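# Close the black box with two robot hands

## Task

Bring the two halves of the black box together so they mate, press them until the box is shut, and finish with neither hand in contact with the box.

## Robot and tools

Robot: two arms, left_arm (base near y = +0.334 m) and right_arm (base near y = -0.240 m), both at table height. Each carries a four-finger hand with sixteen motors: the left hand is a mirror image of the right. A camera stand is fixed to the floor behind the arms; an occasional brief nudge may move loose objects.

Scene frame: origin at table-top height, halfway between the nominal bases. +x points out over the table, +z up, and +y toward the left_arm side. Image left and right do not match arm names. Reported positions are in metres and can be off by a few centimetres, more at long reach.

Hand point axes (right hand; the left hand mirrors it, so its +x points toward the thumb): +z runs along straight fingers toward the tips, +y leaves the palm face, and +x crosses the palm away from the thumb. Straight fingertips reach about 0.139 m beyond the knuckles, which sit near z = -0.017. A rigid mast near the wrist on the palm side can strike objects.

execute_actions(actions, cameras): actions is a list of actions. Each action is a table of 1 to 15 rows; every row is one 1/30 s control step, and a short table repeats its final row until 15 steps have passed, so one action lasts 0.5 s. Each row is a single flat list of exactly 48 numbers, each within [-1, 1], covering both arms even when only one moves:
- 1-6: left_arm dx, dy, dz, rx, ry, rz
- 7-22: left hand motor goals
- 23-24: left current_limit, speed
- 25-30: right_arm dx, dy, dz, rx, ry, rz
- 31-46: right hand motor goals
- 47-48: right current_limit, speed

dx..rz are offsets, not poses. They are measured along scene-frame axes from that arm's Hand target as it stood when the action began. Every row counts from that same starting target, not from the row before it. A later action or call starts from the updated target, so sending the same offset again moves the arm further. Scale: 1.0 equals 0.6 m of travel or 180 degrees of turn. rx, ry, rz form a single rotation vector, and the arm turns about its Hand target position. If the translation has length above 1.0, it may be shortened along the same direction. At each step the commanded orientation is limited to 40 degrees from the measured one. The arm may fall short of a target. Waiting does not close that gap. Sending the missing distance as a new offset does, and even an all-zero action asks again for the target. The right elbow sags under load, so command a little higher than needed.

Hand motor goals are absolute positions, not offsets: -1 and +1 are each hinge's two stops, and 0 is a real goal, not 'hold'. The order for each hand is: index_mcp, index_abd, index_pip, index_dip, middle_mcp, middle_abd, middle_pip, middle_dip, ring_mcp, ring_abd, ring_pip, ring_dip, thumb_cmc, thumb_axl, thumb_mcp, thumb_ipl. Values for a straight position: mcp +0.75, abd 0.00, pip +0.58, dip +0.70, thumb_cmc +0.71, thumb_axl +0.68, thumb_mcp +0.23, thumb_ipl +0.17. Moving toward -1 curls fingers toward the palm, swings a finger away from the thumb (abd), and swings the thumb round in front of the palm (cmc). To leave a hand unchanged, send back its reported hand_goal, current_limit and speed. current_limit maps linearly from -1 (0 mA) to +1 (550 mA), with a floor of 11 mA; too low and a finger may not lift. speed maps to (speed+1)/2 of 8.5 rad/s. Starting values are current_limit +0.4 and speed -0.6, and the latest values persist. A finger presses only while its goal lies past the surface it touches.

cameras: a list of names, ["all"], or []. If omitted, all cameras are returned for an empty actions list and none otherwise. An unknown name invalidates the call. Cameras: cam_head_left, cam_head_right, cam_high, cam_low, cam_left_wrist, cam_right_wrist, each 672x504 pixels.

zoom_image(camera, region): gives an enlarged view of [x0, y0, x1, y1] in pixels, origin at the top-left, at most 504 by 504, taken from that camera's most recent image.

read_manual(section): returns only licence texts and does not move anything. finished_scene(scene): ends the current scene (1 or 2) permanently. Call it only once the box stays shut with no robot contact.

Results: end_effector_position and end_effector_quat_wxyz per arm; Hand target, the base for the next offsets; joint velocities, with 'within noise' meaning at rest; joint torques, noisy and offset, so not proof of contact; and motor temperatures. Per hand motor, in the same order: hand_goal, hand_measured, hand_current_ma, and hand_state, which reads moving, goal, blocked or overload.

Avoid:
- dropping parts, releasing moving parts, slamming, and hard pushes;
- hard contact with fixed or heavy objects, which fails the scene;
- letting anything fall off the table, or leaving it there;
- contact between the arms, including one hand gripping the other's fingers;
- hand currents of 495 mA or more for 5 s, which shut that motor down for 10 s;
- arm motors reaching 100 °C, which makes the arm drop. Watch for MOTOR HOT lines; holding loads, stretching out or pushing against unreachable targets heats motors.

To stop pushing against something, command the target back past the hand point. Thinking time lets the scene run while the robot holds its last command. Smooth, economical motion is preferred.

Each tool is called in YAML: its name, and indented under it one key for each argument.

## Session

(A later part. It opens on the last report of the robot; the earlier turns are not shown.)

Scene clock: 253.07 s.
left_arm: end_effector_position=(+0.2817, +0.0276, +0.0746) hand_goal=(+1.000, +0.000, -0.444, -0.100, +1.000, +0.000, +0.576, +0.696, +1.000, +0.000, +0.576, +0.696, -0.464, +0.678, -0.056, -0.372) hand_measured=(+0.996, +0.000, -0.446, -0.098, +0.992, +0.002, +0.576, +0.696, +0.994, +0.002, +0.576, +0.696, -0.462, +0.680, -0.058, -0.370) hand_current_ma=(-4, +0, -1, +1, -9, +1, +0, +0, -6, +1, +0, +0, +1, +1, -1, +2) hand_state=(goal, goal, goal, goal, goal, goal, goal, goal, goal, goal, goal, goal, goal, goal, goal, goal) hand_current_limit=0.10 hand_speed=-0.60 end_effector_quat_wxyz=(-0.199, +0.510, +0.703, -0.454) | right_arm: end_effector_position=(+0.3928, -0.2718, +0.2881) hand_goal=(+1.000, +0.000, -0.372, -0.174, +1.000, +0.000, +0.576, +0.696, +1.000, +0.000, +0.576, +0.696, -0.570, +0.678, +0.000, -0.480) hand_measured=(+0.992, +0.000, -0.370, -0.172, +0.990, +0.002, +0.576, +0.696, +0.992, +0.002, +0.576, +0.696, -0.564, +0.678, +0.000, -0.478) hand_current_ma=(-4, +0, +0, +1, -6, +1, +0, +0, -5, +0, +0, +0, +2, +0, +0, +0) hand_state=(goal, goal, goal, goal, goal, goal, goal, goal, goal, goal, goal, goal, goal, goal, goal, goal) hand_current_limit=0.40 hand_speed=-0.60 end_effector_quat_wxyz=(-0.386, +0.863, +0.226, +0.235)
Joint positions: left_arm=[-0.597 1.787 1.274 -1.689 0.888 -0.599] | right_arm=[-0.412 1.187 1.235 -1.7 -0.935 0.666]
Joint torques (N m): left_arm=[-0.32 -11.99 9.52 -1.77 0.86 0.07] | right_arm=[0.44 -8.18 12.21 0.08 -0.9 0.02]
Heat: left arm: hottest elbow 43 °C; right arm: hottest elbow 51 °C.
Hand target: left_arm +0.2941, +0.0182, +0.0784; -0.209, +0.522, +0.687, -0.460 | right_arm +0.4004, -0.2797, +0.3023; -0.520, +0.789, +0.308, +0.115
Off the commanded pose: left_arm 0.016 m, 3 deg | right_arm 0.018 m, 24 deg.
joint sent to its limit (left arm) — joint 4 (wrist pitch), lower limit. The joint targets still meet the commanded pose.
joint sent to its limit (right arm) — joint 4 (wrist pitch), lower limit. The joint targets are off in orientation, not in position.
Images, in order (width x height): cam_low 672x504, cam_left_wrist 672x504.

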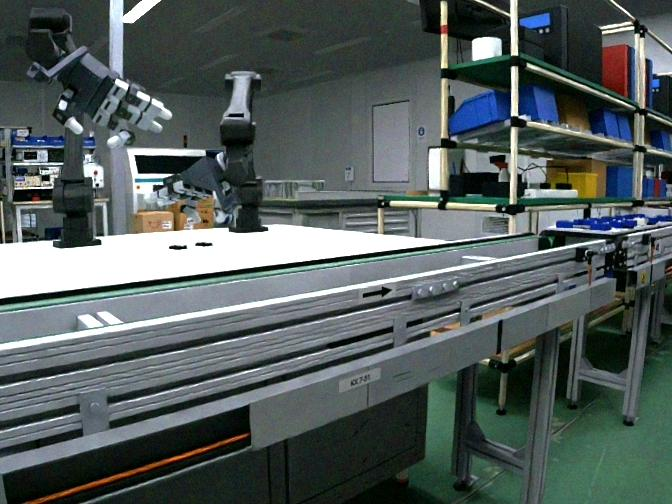

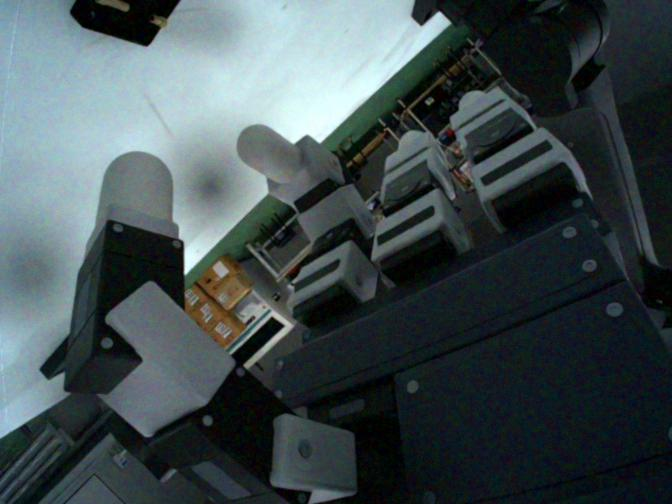

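execute_actions:
  actions:
    - [[0.015,-0.0233,-0.045,0.0413,0.0162,-0.0056,1,0,-0.445,-0.101,1,0,0.576,0.696,1,0,0.576,0.696,-0.465,0.678,-0.056,-0.373,0.1,-0.6,0,0,0,0,0,0,1,0,-0.372,-0.174,1,0,0.576,0.696,1,0,0.576,0.696,-0.571,0.678,0,-0.481,0.4,-0.6]]
  cameras: ["cam_low", "cam_left_wrist"]

zoom_image:
  camera: "cam_left_wrist"
  region: [0, 0, 240, 180]

Scene clock: 256.27 s.
left_arm: end_effector_position=(+0.2917, +0.0133, +0.0467) hand_goal=(+1.000, +0.000, -0.444, -0.100, +1.000, +0.000, +0.576, +0.696, +1.000, +0.000, +0.576, +0.696, -0.464, +0.678, -0.056, -0.372) hand_measured=(+0.994, +0.000, -0.446, -0.098, +0.990, +0.002, +0.576, +0.696, +0.992, +0.002, +0.576, +0.696, -0.462, +0.680, -0.058, -0.370) hand_current_ma=(-4, +0, -1, +1, -9, +1, +0, +0, -7, +1, +0, +0, +1, +1, -1, +2) hand_state=(goal, goal, goal, goal, goal, goal, goal, goal, goal, goal, goal, goal, goal, goal, goal, goal) hand_current_limit=0.10 hand_speed=-0.60 end_effector_quat_wxyz=(-0.246, +0.499, +0.716, -0.421) | right_arm: end_effector_position=(+0.3928, -0.2718, +0.2881) hand_goal=(+1.000, +0.000, -0.372, -0.174, +1.000, +0.000, +0.576, +0.696, +1.000, +0.000, +0.576, +0.696, -0.570, +0.678, +0.000, -0.480) hand_measured=(+0.992, +0.000, -0.370, -0.172, +0.990, +0.002, +0.576, +0.696, +0.992, +0.002, +0.576, +0.696, -0.564, +0.678, +0.000, -0.478) hand_current_ma=(-4, +0, +0, +1, -6, +1, +0, +0, -5, +0, +0, +0, +2, +0, +0, +0) hand_state=(goal, goal, goal, goal, goal, goal, goal, goal, goal, goal, goal, goal, goal, goal, goal, goal) hand_current_limit=0.40 hand_speed=-0.60 end_effector_quat_wxyz=(-0.386, +0.863, +0.226, +0.235)
Joint positions: left_arm=[-0.636 1.906 1.366 -1.696 0.842 -0.68] | right_arm=[-0.412 1.187 1.235 -1.7 -0.935 0.666]
Joint torques (N m): left_arm=[-0.67 -14.15 9.36 -1.47 0.84 -0.14] | right_arm=[0.38 -8.12 12.21 0.03 -0.89 0.02]
Heat: left arm: hottest elbow 44 °C; right arm: hottest elbow 51 °C.
Hand target: left_arm +0.3032, +0.0042, +0.0514; -0.264, +0.502, +0.705, -0.426 | right_arm +0.4004, -0.2797, +0.3023; -0.520, +0.789, +0.308, +0.115
Off the commanded pose: left_arm 0.015 m, 2 deg | right_arm 0.018 m, 24 deg.
joint sent to its limit (left arm) — joint 4 (wrist pitch), lower limit. The joint targets are off in orientation, not in position.
joint sent to its limit (right arm) — joint 4 (wrist pitch), lower limit. The joint targets are off in orientation, not in position.
Images, in order (width x height): cam_low 672x504, cam_left_wrist 672x504.

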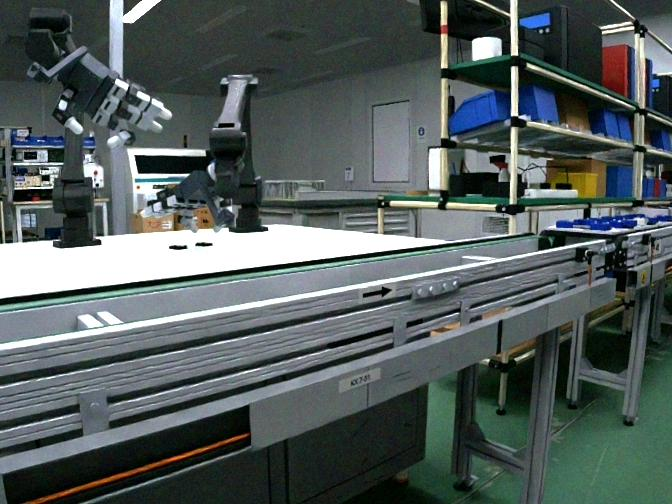

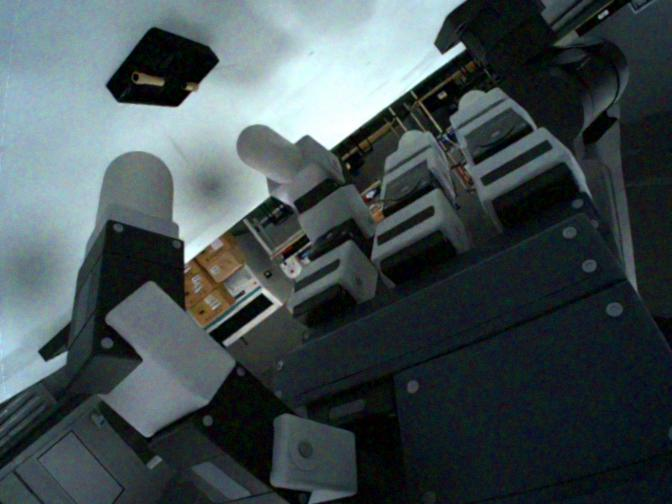

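Scaled by 2.100 from the camera's 672x504 image, which has a finer 960x720 frame.

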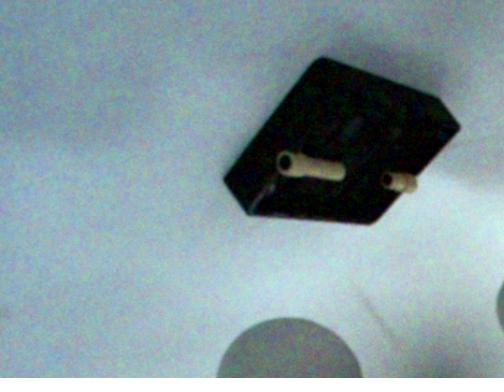

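execute_actions:
  actions:
    - [[-0.003,-0.007,-0.045,0,0,-0.0167,1,0,-0.445,-0.101,1,0,0.576,0.696,1,0,0.576,0.696,-0.465,0.678,-0.056,-0.373,0.1,-0.6,0,0,0,0,0,0,1,0,-0.372,-0.174,1,0,0.576,0.696,1,0,0.576,0.696,-0.571,0.678,0,-0.481,0.4,-0.6]]
  cameras: ["cam_low", "cam_left_wrist"]

zoom_image:
  camera: "cam_left_wrist"
  region: [60, 20, 300, 200]

Scene clock: 259.53 s.
left_arm: end_effector_position=(+0.2912, +0.0120, +0.0229) hand_goal=(+1.000, +0.000, -0.444, -0.100, +1.000, +0.000, +0.576, +0.696, +1.000, +0.000, +0.576, +0.696, -0.464, +0.678, -0.056, -0.372) hand_measured=(+0.994, +0.000, -0.446, -0.098, +0.990, +0.002, +0.576, +0.696, +0.992, +0.002, +0.576, +0.696, -0.462, +0.680, -0.058, -0.370) hand_current_ma=(-4, +0, -1, +1, -9, +1, +0, +0, -7, +1, +0, +0, +1, +1, -1, +2) hand_state=(goal, goal, goal, goal, goal, goal, goal, goal, goal, goal, goal, goal, goal, goal, goal, goal) hand_current_limit=0.10 hand_speed=-0.60 end_effector_quat_wxyz=(-0.265, +0.508, +0.708, -0.413) | right_arm: end_effector_position=(+0.3928, -0.2718, +0.2881) hand_goal=(+1.000, +0.000, -0.372, -0.174, +1.000, +0.000, +0.576, +0.696, +1.000, +0.000, +0.576, +0.696, -0.570, +0.678, +0.000, -0.480) hand_measured=(+0.992, +0.000, -0.370, -0.172, +0.990, +0.002, +0.576, +0.696, +0.992, +0.002, +0.576, +0.696, -0.564, +0.678, +0.000, -0.478) hand_current_ma=(-4, +0, +0, +1, -6, +1, +0, +0, -5, +0, +0, +0, +2, +0, +0, +0) hand_state=(goal, goal, goal, goal, goal, goal, goal, goal, goal, goal, goal, goal, goal, goal, goal, goal) hand_current_limit=0.40 hand_speed=-0.60 end_effector_quat_wxyz=(-0.386, +0.863, +0.226, +0.235)
Joint positions: left_arm=[-0.647 1.967 1.38 -1.696 0.817 -0.65] | right_arm=[-0.412 1.187 1.235 -1.7 -0.935 0.666]
Joint torques (N m): left_arm=[-1.2 -13.68 9.09 -1.36 0.69 0.08] | right_arm=[0.32 -8.23 12.22 0.08 -0.9 0.02]
Heat: left arm: hottest elbow 44 °C; right arm: hottest elbow 51 °C.
Hand target: left_arm +0.3013, +0.0000, +0.0244; -0.275, +0.520, +0.692, -0.419 | right_arm +0.4004, -0.2797, +0.3023; -0.520, +0.789, +0.308, +0.115
Off the commanded pose: left_arm 0.016 m, 3 deg | right_arm 0.018 m, 24 deg.
joint sent to its limit (left arm) — joint 4 (wrist pitch), lower limit. The joint targets still meet the commanded pose.
joint sent to its limit (right arm) — joint 4 (wrist pitch), lower limit. The joint targets are off in orientation, not in position.
Images, in order (width x height): cam_low 672x504, cam_left_wrist 672x504.

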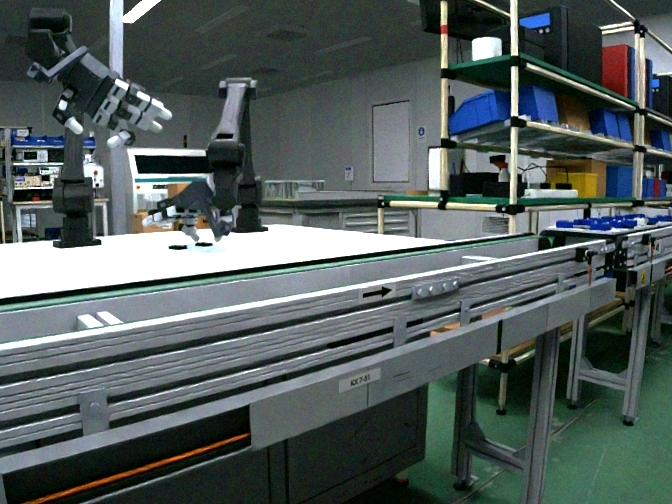

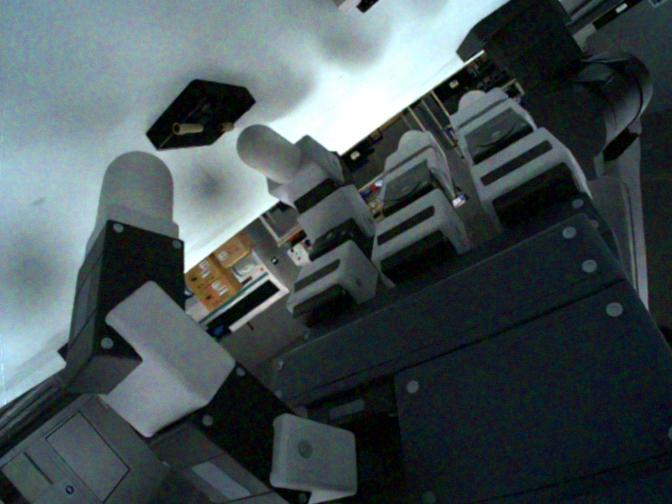

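Scaled by 2.100 from the camera's 672x504 image, which has a finer 960x720 frame.

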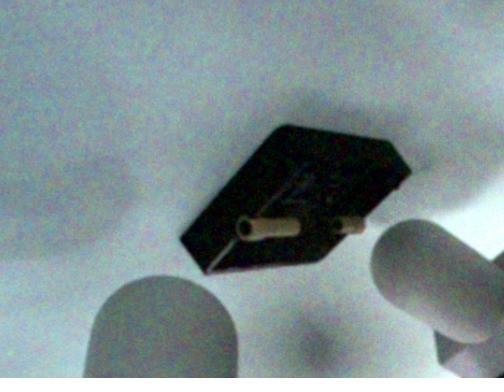

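execute_actions:
  actions:
    - [[0.002,-0.01,-0.016,0,0,0,1,0,-0.445,-0.101,1,0,0.576,0.696,1,0,0.576,0.696,-0.465,0.678,-0.056,-0.373,0.1,-0.6,0,0,0,0,0,0,1,0,-0.372,-0.174,1,0,0.576,0.696,1,0,0.576,0.696,-0.571,0.678,0,-0.481,0.4,-0.6]]
  cameras: ["cam_low", "cam_left_wrist"]

zoom_image:
  camera: "cam_left_wrist"
  region: [60, 20, 300, 200]

zoom_image:
  camera: "cam_low"
  region: [180, 220, 230, 255]

Scene clock: 261.73 s.
left_arm: end_effector_position=(+0.2931, +0.0064, +0.0161) hand_goal=(+1.000, +0.000, -0.444, -0.100, +1.000, +0.000, +0.576, +0.696, +1.000, +0.000, +0.576, +0.696, -0.464, +0.678, -0.056, -0.372) hand_measured=(+0.994, +0.000, -0.446, -0.098, +0.990, +0.002, +0.576, +0.696, +0.992, +0.002, +0.576, +0.696, -0.462, +0.680, -0.058, -0.370) hand_current_ma=(-4, +0, -1, +1, -9, +1, +0, +0, -7, +1, +0, +0, +1, +1, -1, +2) hand_state=(goal, goal, goal, goal, goal, goal, goal, goal, goal, goal, goal, goal, goal, goal, goal, goal) hand_current_limit=0.10 hand_speed=-0.60 end_effector_quat_wxyz=(-0.268, +0.511, +0.705, -0.413) | right_arm: end_effector_position=(+0.3928, -0.2718, +0.2881) hand_goal=(+1.000, +0.000, -0.372, -0.174, +1.000, +0.000, +0.576, +0.696, +1.000, +0.000, +0.576, +0.696, -0.570, +0.678, +0.000, -0.480) hand_measured=(+0.992, +0.000, -0.370, -0.172, +0.990, +0.002, +0.576, +0.696, +0.992, +0.002, +0.576, +0.696, -0.564, +0.678, +0.000, -0.478) hand_current_ma=(-4, +0, +0, +1, -6, +1, +0, +0, -5, +0, +0, +0, +2, +0, +0, +0) hand_state=(goal, goal, goal, goal, goal, goal, goal, goal, goal, goal, goal, goal, goal, goal, goal, goal) hand_current_limit=0.40 hand_speed=-0.60 end_effector_quat_wxyz=(-0.386, +0.863, +0.226, +0.235)
Joint positions: left_arm=[-0.654 1.992 1.398 -1.696 0.818 -0.643] | right_arm=[-0.412 1.187 1.235 -1.7 -0.935 0.666]
Joint torques (N m): left_arm=[-1.14 -13.57 8.9 -1.58 0.93 0.07] | right_arm=[0.38 -8.18 12.26 0.05 -0.88 0.03]
Heat: left arm: hottest elbow 44 °C; right arm: hottest elbow 51 °C.
Hand target: left_arm +0.3025, -0.0060, +0.0147; -0.275, +0.520, +0.692, -0.419 | right_arm +0.4004, -0.2797, +0.3023; -0.520, +0.789, +0.308, +0.115
Off the commanded pose: left_arm 0.016 m, 2 deg | right_arm 0.018 m, 24 deg.
joint sent to its limit (left arm) — joint 4 (wrist pitch), lower limit. The joint targets still meet the commanded pose.
joint sent to its limit (right arm) — joint 4 (wrist pitch), lower limit. The joint targets are off in orientation, not in position.
Images, in order (width x height): cam_low 672x504, cam_left_wrist 672x504.

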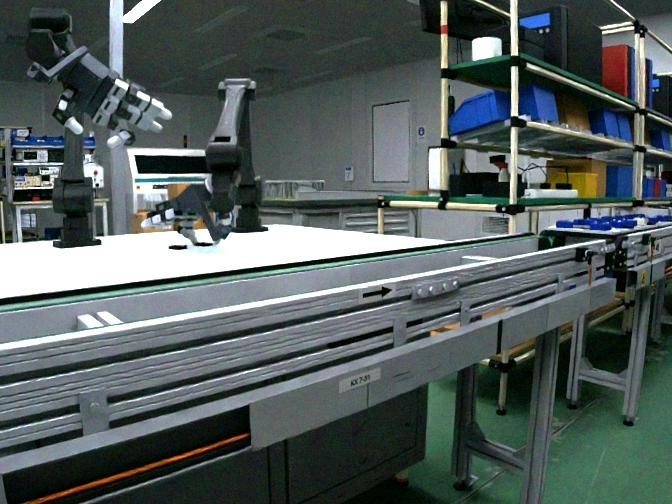

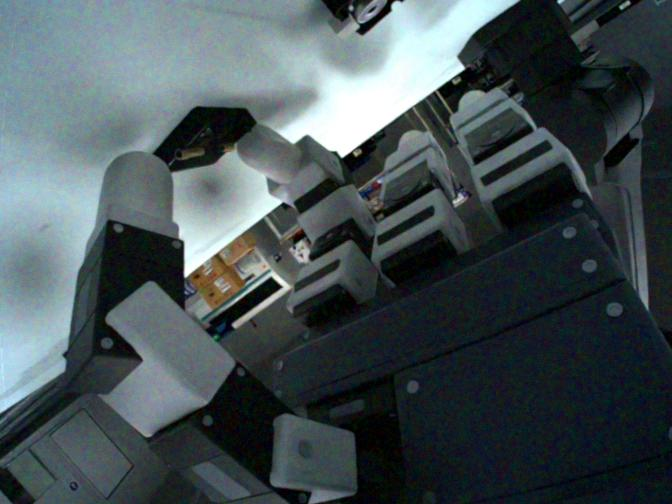

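Scaled by 2.100 from the camera's 672x504 image, which has a finer 960x720 frame.

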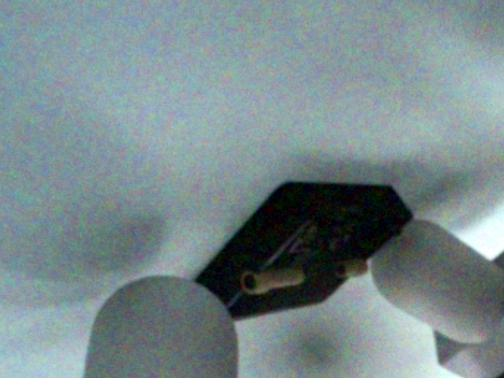

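Scaled by 10.080 from the camera's 672x504 image, which has a finer 960x720 frame.

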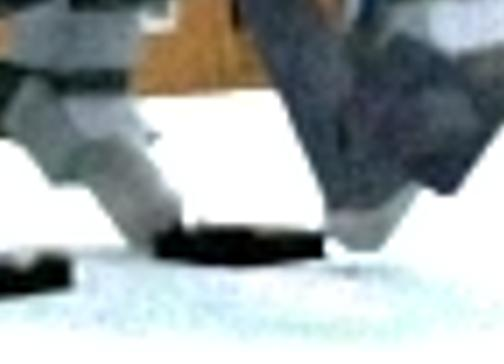

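execute_actions:
  actions:
    - [[0.001,-0.003,-0.007,0,0,0,1,0,-0.445,-0.101,1,0,0.576,0.696,1,0,0.576,0.696,-0.465,0.678,-0.056,-0.373,0.1,-0.6,0,0,0,0,0,0,1,0,-0.372,-0.174,1,0,0.576,0.696,1,0,0.576,0.696,-0.571,0.678,0,-0.481,0.4,-0.6]]
    - [[0,0,0,0,0,0,1,0,-0.664,0.116,1,0,0.576,0.696,1,0,0.576,0.696,-0.465,0.678,-0.236,-0.189,0,-0.85,0,0,0,0,0,0,1,0,-0.372,-0.174,1,0,0.576,0.696,1,0,0.576,0.696,-0.571,0.678,0,-0.481,0.4,-0.6]]
  cameras: ["cam_low", "cam_left_wrist"]

zoom_image:
  camera: "cam_left_wrist"
  region: [60, 20, 300, 200]

zoom_image:
  camera: "cam_low"
  region: [180, 220, 230, 255]

Scene clock: 264.97 s.
left_arm: end_effector_position=(+0.2911, +0.0037, +0.0150) hand_goal=(+1.000, +0.000, -0.664, +0.116, +1.000, +0.000, +0.576, +0.696, +1.000, +0.000, +0.576, +0.696, -0.464, +0.678, -0.236, -0.188) hand_measured=(+1.000, +0.000, -0.644, +0.116, +0.990, +0.002, +0.576, +0.696, +0.992, +0.002, +0.576, +0.696, -0.464, +0.680, -0.226, -0.190) hand_current_ma=(+0, +0, +25, +0, -9, +1, +0, +0, -7, +1, +0, +0, +0, +1, +12, -1) hand_state=(goal, goal, goal, goal, goal, goal, goal, goal, goal, goal, goal, goal, goal, goal, goal, goal) hand_current_limit=0.00 hand_speed=-0.85 end_effector_quat_wxyz=(-0.272, +0.510, +0.703, -0.414) | right_arm: end_effector_position=(+0.3928, -0.2718, +0.2881) hand_goal=(+1.000, +0.000, -0.372, -0.174, +1.000, +0.000, +0.576, +0.696, +1.000, +0.000, +0.576, +0.696, -0.570, +0.678, +0.000, -0.480) hand_measured=(+0.992, +0.000, -0.370, -0.172, +0.990, +0.002, +0.576, +0.696, +0.992, +0.002, +0.576, +0.696, -0.564, +0.678, +0.000, -0.478) hand_current_ma=(-4, +0, +0, +1, -6, +1, +0, +0, -5, +0, +0, +0, +2, +0, +0, +0) hand_state=(goal, goal, goal, goal, goal, goal, goal, goal, goal, goal, goal, goal, goal, goal, goal, goal) hand_current_limit=0.40 hand_speed=-0.60 end_effector_quat_wxyz=(-0.386, +0.863, +0.226, +0.235)
Joint positions: left_arm=[-0.659 1.999 1.403 -1.701 0.822 -0.642] | right_arm=[-0.412 1.187 1.235 -1.7 -0.935 0.666]
Joint torques (N m): left_arm=[-0.56 -13.57 9.02 -1.36 0.77 0.09] | right_arm=[0.09 -8.35 12.22 0.1 -0.88 0.02]
Heat: left arm: hottest elbow 44 °C; right arm: hottest elbow 51 °C.
Hand target: left_arm +0.3031, -0.0078, +0.0106; -0.275, +0.520, +0.692, -0.418 | right_arm +0.4004, -0.2797, +0.3023; -0.520, +0.789, +0.308, +0.115
Off the commanded pose: left_arm 0.017 m, 2 deg | right_arm 0.018 m, 24 deg.
joint sent to its limit (left arm) — joint 4 (wrist pitch), lower limit. The joint targets still meet the commanded pose.
joint sent to its limit (right arm) — joint 4 (wrist pitch), lower limit. The joint targets are off in orientation, not in position.
Images, in order (width x height): cam_low 672x504, cam_left_wrist 672x504.

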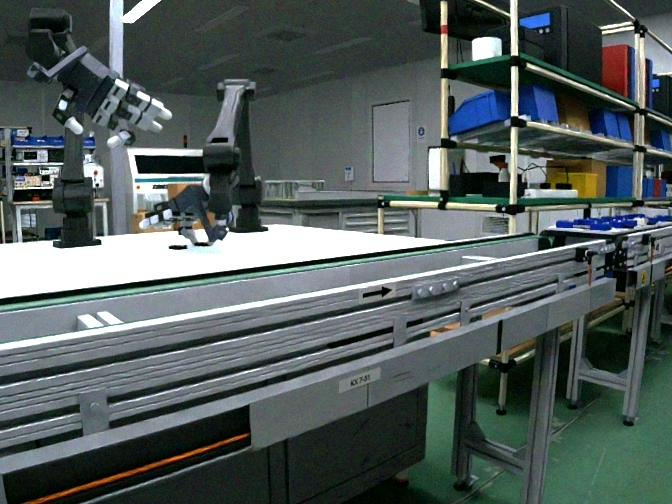

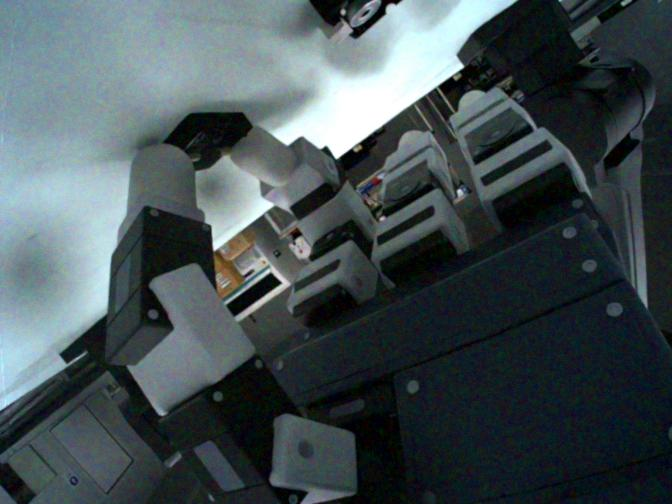

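Scaled by 2.100 from the camera's 672x504 image, which has a finer 960x720 frame.

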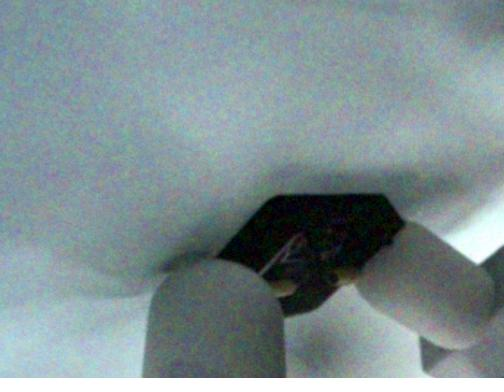

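Scaled by 10.080 from the camera's 672x504 image, which has a finer 960x720 frame.

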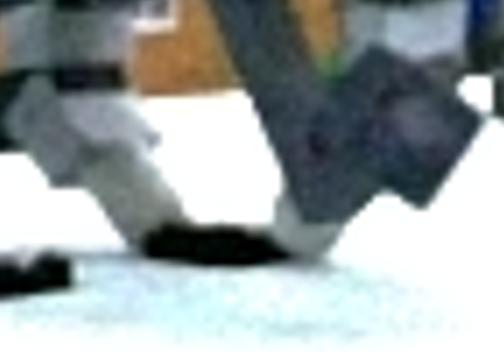

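execute_actions:
  actions:
    - [[0,0,-0.008,0,0,0,1,0,-0.62,0.1,1,0,0.576,0.696,1,0,0.576,0.696,-0.465,0.678,-0.21,-0.2,0,-0.85,0,0,0,0,0,0,1,0,-0.372,-0.174,1,0,0.576,0.696,1,0,0.576,0.696,-0.571,0.678,0,-0.481,0.4,-0.6]]
    - [[0,0,0,0,0,0,0.904,0,-0.752,0.072,1,0,0.576,0.696,1,0,0.576,0.696,-0.465,0.678,-0.326,-0.232,0,-0.9,0,0,0,0,0,0,1,0,-0.372,-0.174,1,0,0.576,0.696,1,0,0.576,0.696,-0.571,0.678,0,-0.481,0.4,-0.6]]
  cameras: ["cam_low", "cam_left_wrist"]

zoom_image:
  camera: "cam_left_wrist"
  region: [60, 20, 300, 200]

zoom_image:
  camera: "cam_low"
  region: [180, 220, 230, 255]

Scene clock: 267.17 s.
left_arm: end_effector_position=(+0.2907, +0.0034, +0.0135) hand_goal=(+0.904, +0.000, -0.752, +0.072, +1.000, +0.000, +0.576, +0.696, +1.000, +0.000, +0.576, +0.696, -0.464, +0.678, -0.326, -0.232) hand_measured=(+0.996, +0.000, -0.642, +0.084, +0.990, +0.002, +0.576, +0.696, +0.992, +0.002, +0.576, +0.696, -0.464, +0.680, -0.220, -0.214) hand_current_ma=(+271, +0, +275, +12, -9, +1, +0, +0, -7, +1, +0, +0, +0, +1, +275, +37) hand_state=(blocked, goal, blocked, goal, goal, goal, goal, goal, goal, goal, goal, goal, goal, goal, blocked, goal) hand_current_limit=0.00 hand_speed=-0.90 end_effector_quat_wxyz=(-0.274, +0.508, +0.703, -0.416) | right_arm: end_effector_position=(+0.3928, -0.2718, +0.2881) hand_goal=(+1.000, +0.000, -0.372, -0.174, +1.000, +0.000, +0.576, +0.696, +1.000, +0.000, +0.576, +0.696, -0.570, +0.678, +0.000, -0.480) hand_measured=(+0.992, +0.000, -0.370, -0.172, +0.990, +0.002, +0.576, +0.696, +0.992, +0.002, +0.576, +0.696, -0.564, +0.678, +0.000, -0.478) hand_current_ma=(-4, +0, +0, +1, -6, +1, +0, +0, -5, +0, +0, +0, +2, +0, +0, +0) hand_state=(goal, goal, goal, goal, goal, goal, goal, goal, goal, goal, goal, goal, goal, goal, goal, goal) hand_current_limit=0.40 hand_speed=-0.60 end_effector_quat_wxyz=(-0.386, +0.863, +0.226, +0.235)
Joint positions: left_arm=[-0.659 2.005 1.406 -1.705 0.825 -0.642] | right_arm=[-0.412 1.187 1.235 -1.7 -0.935 0.666]
Joint torques (N m): left_arm=[-0.67 -12.69 8.95 -1.13 0.6 0.12] | right_arm=[0.32 -8.35 12.21 0.03 -0.91 0.04]
Heat: left arm: hottest elbow 45 °C; right arm: hottest elbow 51 °C.
Hand target: left_arm +0.3032, -0.0078, +0.0059; -0.275, +0.520, +0.692, -0.419 | right_arm +0.4004, -0.2797, +0.3023; -0.520, +0.789, +0.308, +0.115
Off the commanded pose: left_arm 0.018 m, 2 deg | right_arm 0.018 m, 24 deg.
joint read past its limit (left arm) — joint 4 (wrist pitch), lower limit.
joint sent to its limit (left arm) — joint 4 (wrist pitch), lower limit. The joint targets still meet the commanded pose.
joint sent to its limit (right arm) — joint 4 (wrist pitch), lower limit. The joint targets are off in orientation, not in position.
Images, in order (width x height): cam_low 672x504, cam_left_wrist 672x504.

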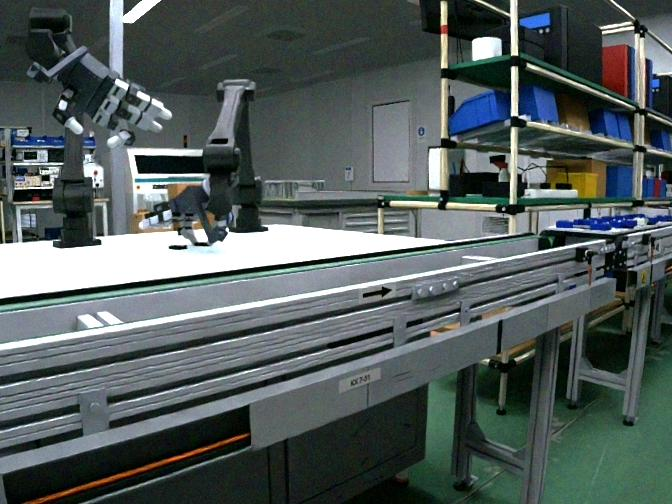

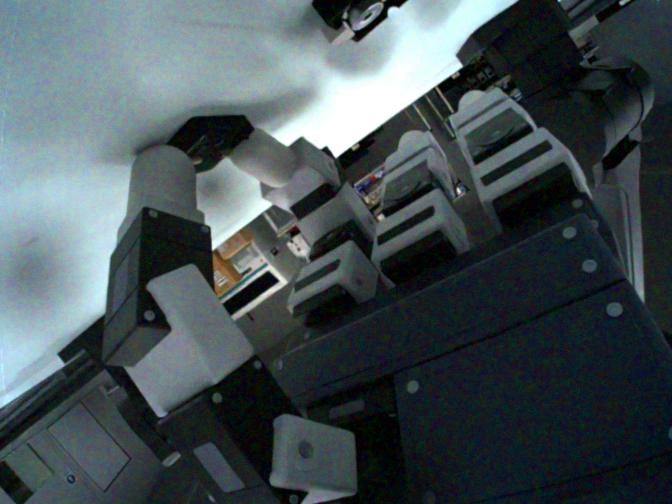

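Scaled by 2.100 from the camera's 672x504 image, which has a finer 960x720 frame.

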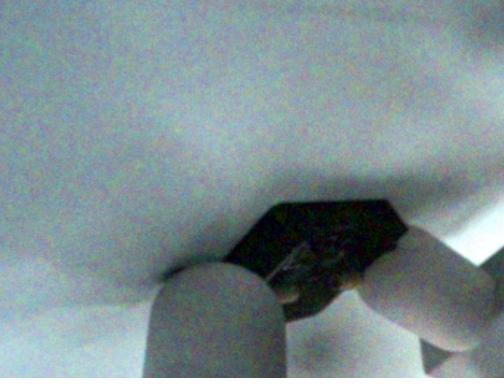

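Scaled by 10.080 from the camera's 672x504 image, which has a finer 960x720 frame.

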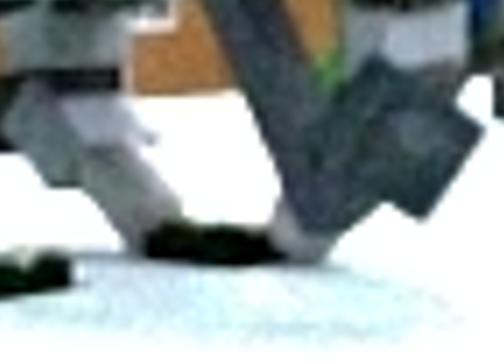

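execute_actions:
  actions:
    - [[0,0,0.07,0,0,0,0.904,0,-0.752,0.072,1,0,0.576,0.696,1,0,0.576,0.696,-0.465,0.678,-0.326,-0.232,0,-0.9,0,0,0,0,0,0,1,0,-0.372,-0.174,1,0,0.576,0.696,1,0,0.576,0.696,-0.571,0.678,0,-0.481,0.4,-0.6]]
    - [[0,0,0.07,0,0,0,0.904,0,-0.752,0.072,1,0,0.576,0.696,1,0,0.576,0.696,-0.465,0.678,-0.326,-0.232,0,-0.9,0,0,0,0,0,0,1,0,-0.372,-0.174,1,0,0.576,0.696,1,0,0.576,0.696,-0.571,0.678,0,-0.481,0.4,-0.6]]
    - [[-0.0164,0.0372,0.01,-0.0412,-0.0291,0.0618,0.904,0,-0.752,0.072,1,0,0.576,0.696,1,0,0.576,0.696,-0.465,0.678,-0.326,-0.232,0,-0.9,0,0,0,0,0,0,1,0,-0.372,-0.174,1,0,0.576,0.696,1,0,0.576,0.696,-0.571,0.678,0,-0.481,0.4,-0.6]]
    - [[-0.0164,0.0372,0.01,-0.0412,-0.0291,0.0618,0.904,0,-0.752,0.072,1,0,0.576,0.696,1,0,0.576,0.696,-0.465,0.678,-0.326,-0.232,0,-0.9,0,0,0,0,0,0,1,0,-0.372,-0.174,1,0,0.576,0.696,1,0,0.576,0.696,-0.571,0.678,0,-0.481,0.4,-0.6]]
    - [[-0.0164,0.0372,0,-0.0412,-0.0291,0.0618,0.904,0,-0.752,0.072,1,0,0.576,0.696,1,0,0.576,0.696,-0.465,0.678,-0.326,-0.232,0,-0.9,0,0,0,0,0,0,1,0,-0.372,-0.174,1,0,0.576,0.696,1,0,0.576,0.696,-0.571,0.678,0,-0.481,0.4,-0.6]]
  cameras: ["cam_left_wrist", "cam_low"]

Scene clock: 274.47 s.
left_arm: end_effector_position=(+0.2776, +0.0579, +0.1042) hand_goal=(+0.904, +0.000, -0.752, +0.072, +1.000, +0.000, +0.576, +0.696, +1.000, +0.000, +0.576, +0.696, -0.464, +0.678, -0.326, -0.232) hand_measured=(+0.992, +0.000, -0.642, +0.090, +0.990, +0.002, +0.576, +0.696, +0.992, +0.002, +0.576, +0.696, -0.462, +0.680, -0.220, -0.214) hand_current_ma=(+252, +0, +275, +24, -11, +1, +0, +0, -8, +1, +0, +0, +1, +1, +275, +37) hand_state=(blocked, goal, blocked, goal, goal, goal, goal, goal, goal, goal, goal, goal, goal, goal, blocked, goal) hand_current_limit=0.00 hand_speed=-0.90 end_effector_quat_wxyz=(+0.051, +0.400, +0.744, -0.533) | right_arm: end_effector_position=(+0.3928, -0.2718, +0.2881) hand_goal=(+1.000, +0.000, -0.372, -0.174, +1.000, +0.000, +0.576, +0.696, +1.000, +0.000, +0.576, +0.696, -0.570, +0.678, +0.000, -0.480) hand_measured=(+0.992, +0.000, -0.370, -0.172, +0.990, +0.002, +0.576, +0.696, +0.992, +0.002, +0.576, +0.696, -0.564, +0.678, +0.000, -0.478) hand_current_ma=(-4, +0, +0, +1, -6, +1, +0, +0, -5, +0, +0, +0, +2, +0, +0, +0) hand_state=(goal, goal, goal, goal, goal, goal, goal, goal, goal, goal, goal, goal, goal, goal, goal, goal) hand_current_limit=0.40 hand_speed=-0.60 end_effector_quat_wxyz=(-0.386, +0.863, +0.226, +0.235)
Joint positions: left_arm=[-0.468 1.329 0.816 -0.915 1.125 -1.139] | right_arm=[-0.412 1.187 1.235 -1.7 -0.935 0.666]
Joint torques (N m): left_arm=[-1.2 -8.12 6.76 0.84 1.26 -0.11] | right_arm=[0.15 -8.06 12.25 0.08 -0.9 0.02]
Heat: left arm: hottest elbow 46 °C; right arm: hottest elbow 51 °C.
Hand target: left_arm +0.2736, +0.0593, +0.1018; +0.055, +0.395, +0.749, -0.529 | right_arm +0.4004, -0.2797, +0.3023; -0.520, +0.789, +0.308, +0.115
Off the commanded pose: left_arm 0.005 m, 1 deg | right_arm 0.018 m, 24 deg.
joint sent to its limit (right arm) — joint 4 (wrist pitch), lower limit. The joint targets are off in orientation, not in position.
Images, in order (width x height): cam_low 672x504, cam_left_wrist 672x504.

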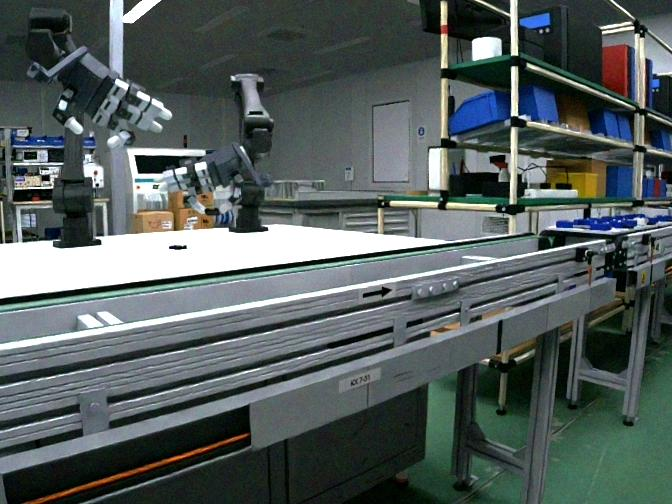

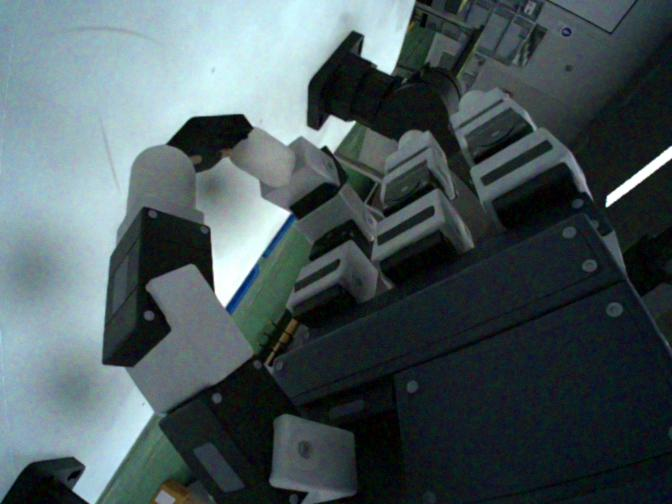

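execute_actions:
  actions:
    - [[0,0,0,-0.0616,-0.0788,0,0.904,0,-0.752,0.072,1,0,0.576,0.696,1,0,0.576,0.696,-0.465,0.678,-0.326,-0.232,0,-0.9,0,0,0,0,0,0,1,0,-0.372,-0.174,1,0,0.576,0.696,1,0,0.576,0.696,-0.571,0.678,0,-0.481,0.4,-0.6]]
    - [[0,0,0,-0.0616,-0.0788,0,0.904,0,-0.752,0.072,1,0,0.576,0.696,1,0,0.576,0.696,-0.465,0.678,-0.326,-0.232,0,-0.9,0,0,0,0,0,0,1,0,-0.372,-0.174,1,0,0.576,0.696,1,0,0.576,0.696,-0.571,0.678,0,-0.481,0.4,-0.6]]
    - [[0,0,0,-0.0616,-0.0788,0,0.904,0,-0.752,0.072,1,0,0.576,0.696,1,0,0.576,0.696,-0.465,0.678,-0.326,-0.232,0,-0.9,0,0,0,0,0,0,1,0,-0.372,-0.174,1,0,0.576,0.696,1,0,0.576,0.696,-0.571,0.678,0,-0.481,0.4,-0.6]]
    - [[0,0,-0.05,0,0,0,0.904,0,-0.752,0.072,1,0,0.576,0.696,1,0,0.576,0.696,-0.465,0.678,-0.326,-0.232,0,-0.9,0,0,0,0,0,0,1,0,-0.372,-0.174,1,0,0.576,0.696,1,0,0.576,0.696,-0.571,0.678,0,-0.481,0.4,-0.6]]
  cameras: ["cam_left_wrist", "cam_low"]

zoom_image:
  camera: "cam_low"
  region: [150, 170, 250, 260]

Scene clock: 278.13 s.
left_arm: end_effector_position=(+0.2776, +0.0581, +0.0795) hand_goal=(+0.904, +0.000, -0.752, +0.072, +1.000, +0.000, +0.576, +0.696, +1.000, +0.000, +0.576, +0.696, -0.464, +0.678, -0.326, -0.232) hand_measured=(+0.992, +0.000, -0.642, +0.090, +0.996, +0.002, +0.576, +0.696, +0.996, +0.002, +0.576, +0.696, -0.458, +0.682, -0.220, -0.214) hand_current_ma=(+252, +0, +275, +24, -4, +1, +0, +0, -2, +1, +0, +0, +4, +2, +275, +37) hand_state=(blocked, goal, blocked, goal, goal, goal, goal, goal, goal, goal, goal, goal, goal, goal, blocked, goal) hand_current_limit=0.00 hand_speed=-0.90 end_effector_quat_wxyz=(+0.419, +0.546, +0.495, -0.531) | right_arm: end_effector_position=(+0.3928, -0.2718, +0.2881) hand_goal=(+1.000, +0.000, -0.372, -0.174, +1.000, +0.000, +0.576, +0.696, +1.000, +0.000, +0.576, +0.696, -0.570, +0.678, +0.000, -0.480) hand_measured=(+0.992, +0.000, -0.370, -0.172, +0.990, +0.002, +0.576, +0.696, +0.992, +0.002, +0.576, +0.696, -0.564, +0.678, +0.000, -0.478) hand_current_ma=(-4, +0, +0, +1, -6, +1, +0, +0, -5, +0, +0, +0, +2, +0, +0, +0) hand_state=(goal, goal, goal, goal, goal, goal, goal, goal, goal, goal, goal, goal, goal, goal, goal, goal) hand_current_limit=0.40 hand_speed=-0.60 end_effector_quat_wxyz=(-0.386, +0.863, +0.226, +0.235)
Joint positions: left_arm=[-0.388 1.496 0.239 0.882 1.338 -1.274] | right_arm=[-0.412 1.187 1.235 -1.7 -0.935 0.666]
Joint torques (N m): left_arm=[-0.15 -4.37 3.21 2.47 0.4 -0.04] | right_arm=[0.44 -8.35 12.25 0.12 -0.89 0.03]
Heat: left arm: hottest elbow 46 °C; right arm: hottest elbow 51 °C.
Hand target: left_arm +0.2736, +0.0592, +0.0717; +0.427, +0.526, +0.500, -0.539 | right_arm +0.4004, -0.2797, +0.3023; -0.520, +0.789, +0.308, +0.115
Off the commanded pose: left_arm 0.009 m, 3 deg | right_arm 0.018 m, 24 deg.
joint sent to its limit (right arm) — joint 4 (wrist pitch), lower limit. The joint targets are off in orientation, not in position.
Images, in order (width x height): cam_low 672x504, cam_left_wrist 672x504.

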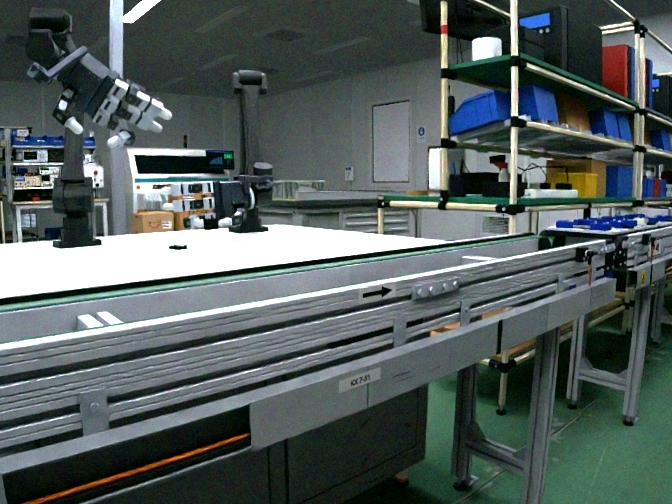

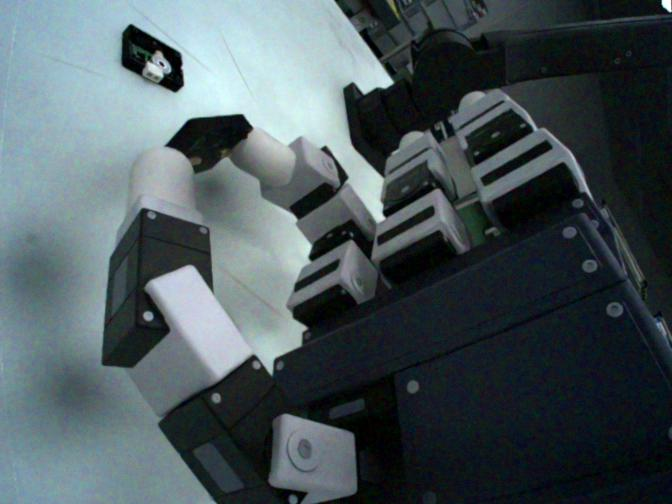

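Scaled by 5.040 from the camera's 672x504 image, which has a finer 960x720 frame.

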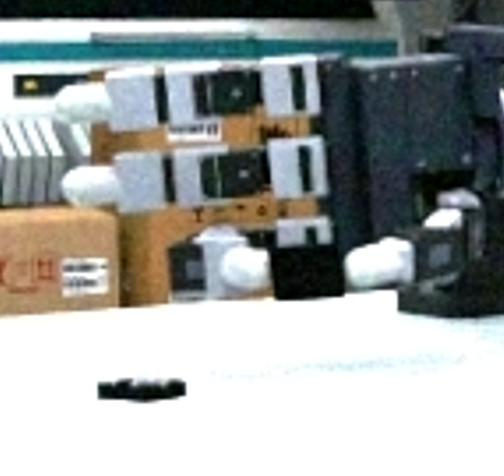

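execute_actions:
  actions:
    - [[0,0,-0.04,0,0,0,0.904,0,-0.752,0.072,1,0,0.576,0.696,1,0,0.576,0.696,-0.465,0.678,-0.326,-0.232,0,-0.9,0,0,0,0,0,0,1,0,-0.372,-0.174,1,0,0.576,0.696,1,0,0.576,0.696,-0.571,0.678,0,-0.481,0.4,-0.6]]
    - [[0,0,-0.024,0,0,0,0.904,0,-0.752,0.072,1,0,0.576,0.696,1,0,0.576,0.696,-0.465,0.678,-0.326,-0.232,0,-0.9,0,0,0,0,0,0,1,0,-0.372,-0.174,1,0,0.576,0.696,1,0,0.576,0.696,-0.571,0.678,0,-0.481,0.4,-0.6]]
  cameras: ["cam_left_wrist", "cam_low"]

zoom_image:
  camera: "cam_low"
  region: [180, 215, 240, 255]

Scene clock: 281.67 s.
left_arm: end_effector_position=(+0.2787, +0.0599, +0.0389) hand_goal=(+0.904, +0.000, -0.752, +0.072, +1.000, +0.000, +0.576, +0.696, +1.000, +0.000, +0.576, +0.696, -0.464, +0.678, -0.326, -0.232) hand_measured=(+0.992, +0.002, -0.644, +0.090, +0.996, +0.002, +0.576, +0.696, +0.996, +0.002, +0.576, +0.696, -0.458, +0.682, -0.220, -0.214) hand_current_ma=(+252, +1, +275, +24, -3, +1, +0, +0, -2, +1, +0, +0, +4, +2, +275, +37) hand_state=(blocked, goal, blocked, goal, goal, goal, goal, goal, goal, goal, goal, goal, goal, goal, blocked, goal) hand_current_limit=0.00 hand_speed=-0.90 end_effector_quat_wxyz=(+0.432, +0.531, +0.496, -0.534) | right_arm: end_effector_position=(+0.3928, -0.2718, +0.2881) hand_goal=(+1.000, +0.000, -0.372, -0.174, +1.000, +0.000, +0.576, +0.696, +1.000, +0.000, +0.576, +0.696, -0.570, +0.678, +0.000, -0.480) hand_measured=(+0.992, +0.000, -0.370, -0.172, +0.990, +0.002, +0.576, +0.696, +0.992, +0.002, +0.576, +0.696, -0.564, +0.678, +0.000, -0.478) hand_current_ma=(-4, +0, +0, +1, -6, +1, +0, +0, -5, +0, +0, +0, +2, +0, +0, +0) hand_state=(goal, goal, goal, goal, goal, goal, goal, goal, goal, goal, goal, goal, goal, goal, goal, goal) hand_current_limit=0.40 hand_speed=-0.60 end_effector_quat_wxyz=(-0.386, +0.863, +0.226, +0.235)
Joint positions: left_arm=[-0.39 1.849 0.228 1.39 1.318 -1.418] | right_arm=[-0.412 1.187 1.235 -1.7 -0.935 0.666]
Joint torques (N m): left_arm=[-1.03 -6.53 0.29 2.3 0.24 -0.02] | right_arm=[0.26 -8.35 12.22 0.13 -0.89 0.02]
Heat: left arm: hottest elbow 45 °C; right arm: hottest elbow 51 °C.
Hand target: left_arm +0.2737, +0.0592, +0.0334; +0.427, +0.526, +0.500, -0.539 | right_arm +0.4004, -0.2797, +0.3023; -0.520, +0.789, +0.308, +0.115
Off the commanded pose: left_arm 0.008 m, 1 deg | right_arm 0.018 m, 24 deg.
joint sent to its limit (right arm) — joint 4 (wrist pitch), lower limit. The joint targets are off in orientation, not in position.
Images, in order (width x height): cam_low 672x504, cam_left_wrist 672x504.

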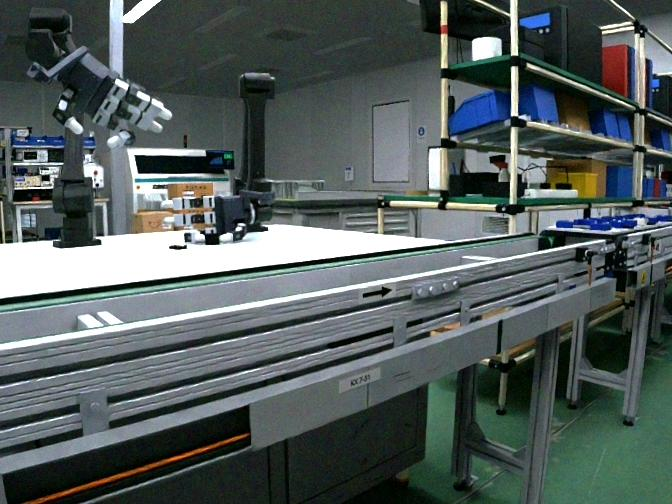

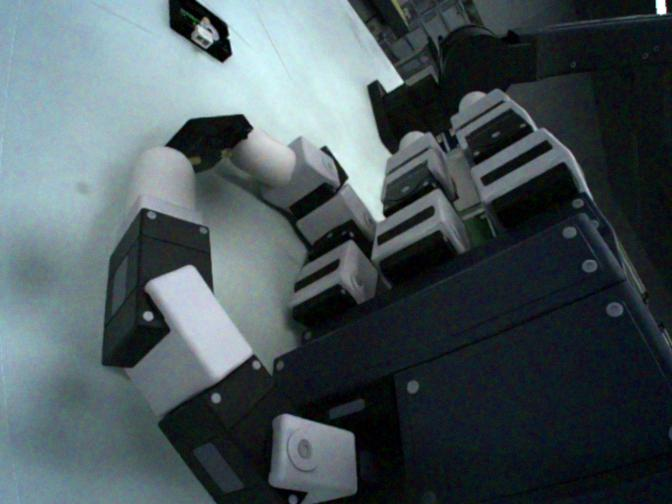

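Scaled by 8.400 from the camera's 672x504 image, which has a finer 960x720 frame.

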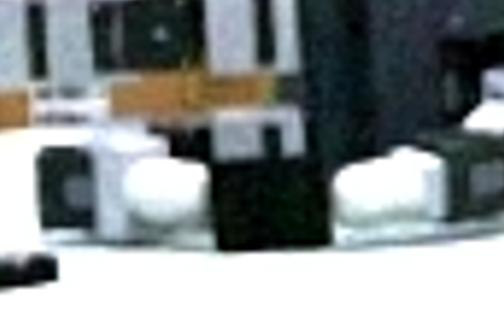

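execute_actions:
  actions:
    - [[0,0,-0.004,0,0,0,0.945,0,-0.70,0.085,1,0,0.576,0.696,1,0,0.576,0.696,-0.465,0.678,-0.275,-0.212,0,-0.9,0,0,0,0,0,0,1,0,-0.372,-0.174,1,0,0.576,0.696,1,0,0.576,0.696,-0.571,0.678,0,-0.481,0.4,-0.6]]
    - [[-0.0055,0.0045,-0.002,0,0,0,0.945,0,-0.70,0.085,1,0,0.576,0.696,1,0,0.576,0.696,-0.465,0.678,-0.275,-0.212,0,-0.9,0,0,0,0,0,0,1,0,-0.372,-0.174,1,0,0.576,0.696,1,0,0.576,0.696,-0.571,0.678,0,-0.481,0.4,-0.6]]
  cameras: ["cam_left_wrist", "cam_low"]

zoom_image:
  camera: "cam_low"
  region: [180, 215, 240, 255]

zoom_image:
  camera: "cam_left_wrist"
  region: [120, 80, 320, 220]

Scene clock: 284.30 s.
left_arm: end_effector_position=(+0.2762, +0.0607, +0.0369) hand_goal=(+0.946, +0.000, -0.700, +0.086, +1.000, +0.000, +0.576, +0.696, +1.000, +0.000, +0.576, +0.696, -0.464, +0.678, -0.274, -0.212) hand_measured=(+0.952, +0.002, -0.694, +0.090, +0.996, +0.002, +0.576, +0.696, +0.996, +0.002, +0.576, +0.696, -0.458, +0.682, -0.272, -0.210) hand_current_ma=(+5, +1, +5, +2, -3, +1, +0, +0, -2, +1, +0, +0, +4, +2, +2, +2) hand_state=(goal, goal, goal, goal, goal, goal, goal, goal, goal, goal, goal, goal, goal, goal, goal, goal) hand_current_limit=0.00 hand_speed=-0.90 end_effector_quat_wxyz=(+0.437, +0.532, +0.492, -0.533) | right_arm: end_effector_position=(+0.3928, -0.2718, +0.2881) hand_goal=(+1.000, +0.000, -0.372, -0.174, +1.000, +0.000, +0.576, +0.696, +1.000, +0.000, +0.576, +0.696, -0.570, +0.678, +0.000, -0.480) hand_measured=(+0.992, +0.000, -0.370, -0.172, +0.990, +0.002, +0.576, +0.696, +0.992, +0.002, +0.576, +0.696, -0.564, +0.678, +0.000, -0.478) hand_current_ma=(-4, +0, +0, +1, -6, +1, +0, +0, -5, +0, +0, +0, +2, +0, +0, +0) hand_state=(goal, goal, goal, goal, goal, goal, goal, goal, goal, goal, goal, goal, goal, goal, goal, goal) hand_current_limit=0.40 hand_speed=-0.60 end_effector_quat_wxyz=(-0.386, +0.863, +0.226, +0.235)
Joint positions: left_arm=[-0.39 1.89 0.223 1.463 1.318 -1.433] | right_arm=[-0.412 1.187 1.235 -1.7 -0.935 0.666]
Joint torques (N m): left_arm=[-0.73 -6.83 -0.21 2.33 0.34 -0.07] | right_arm=[0.21 -8.23 12.16 0.08 -0.91 0.02]
Heat: left arm: hottest elbow 45 °C; right arm: hottest elbow 51 °C.
Hand target: left_arm +0.2704, +0.0619, +0.0298; +0.427, +0.526, +0.500, -0.539 | right_arm +0.4004, -0.2797, +0.3023; -0.520, +0.789, +0.308, +0.115
Off the commanded pose: left_arm 0.009 m, 2 deg | right_arm 0.018 m, 24 deg.
joint sent to its limit (right arm) — joint 4 (wrist pitch), lower limit. The joint targets are off in orientation, not in position.
Images, in order (width x height): cam_low 672x504, cam_left_wrist 672x504.

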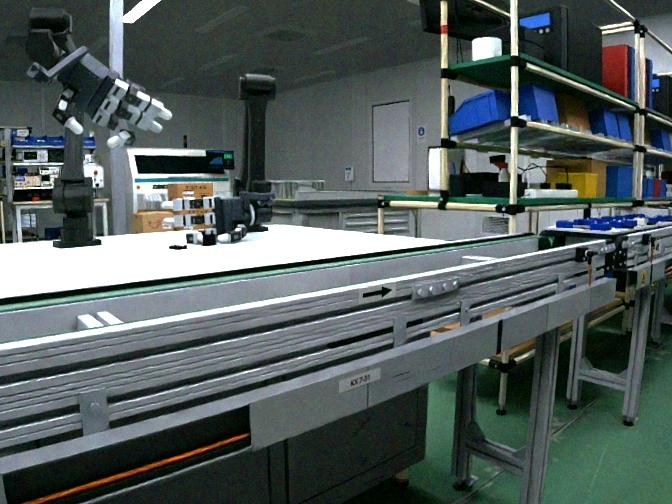

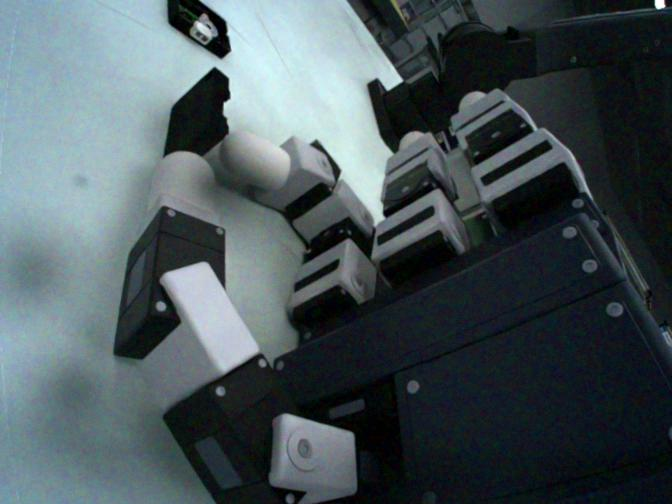

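Scaled by 8.400 from the camera's 672x504 image, which has a finer 960x720 frame.

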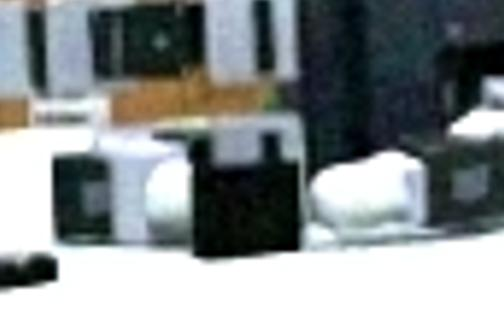

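Scaled by 2.520 from the camera's 672x504 image, which has a finer 960x720 frame.

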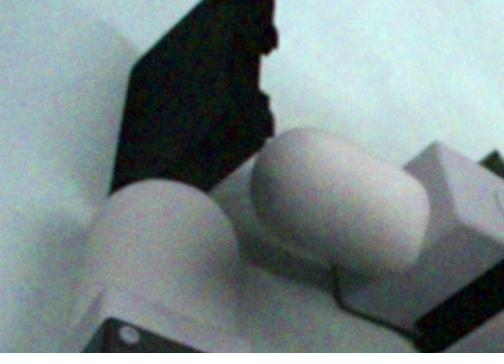

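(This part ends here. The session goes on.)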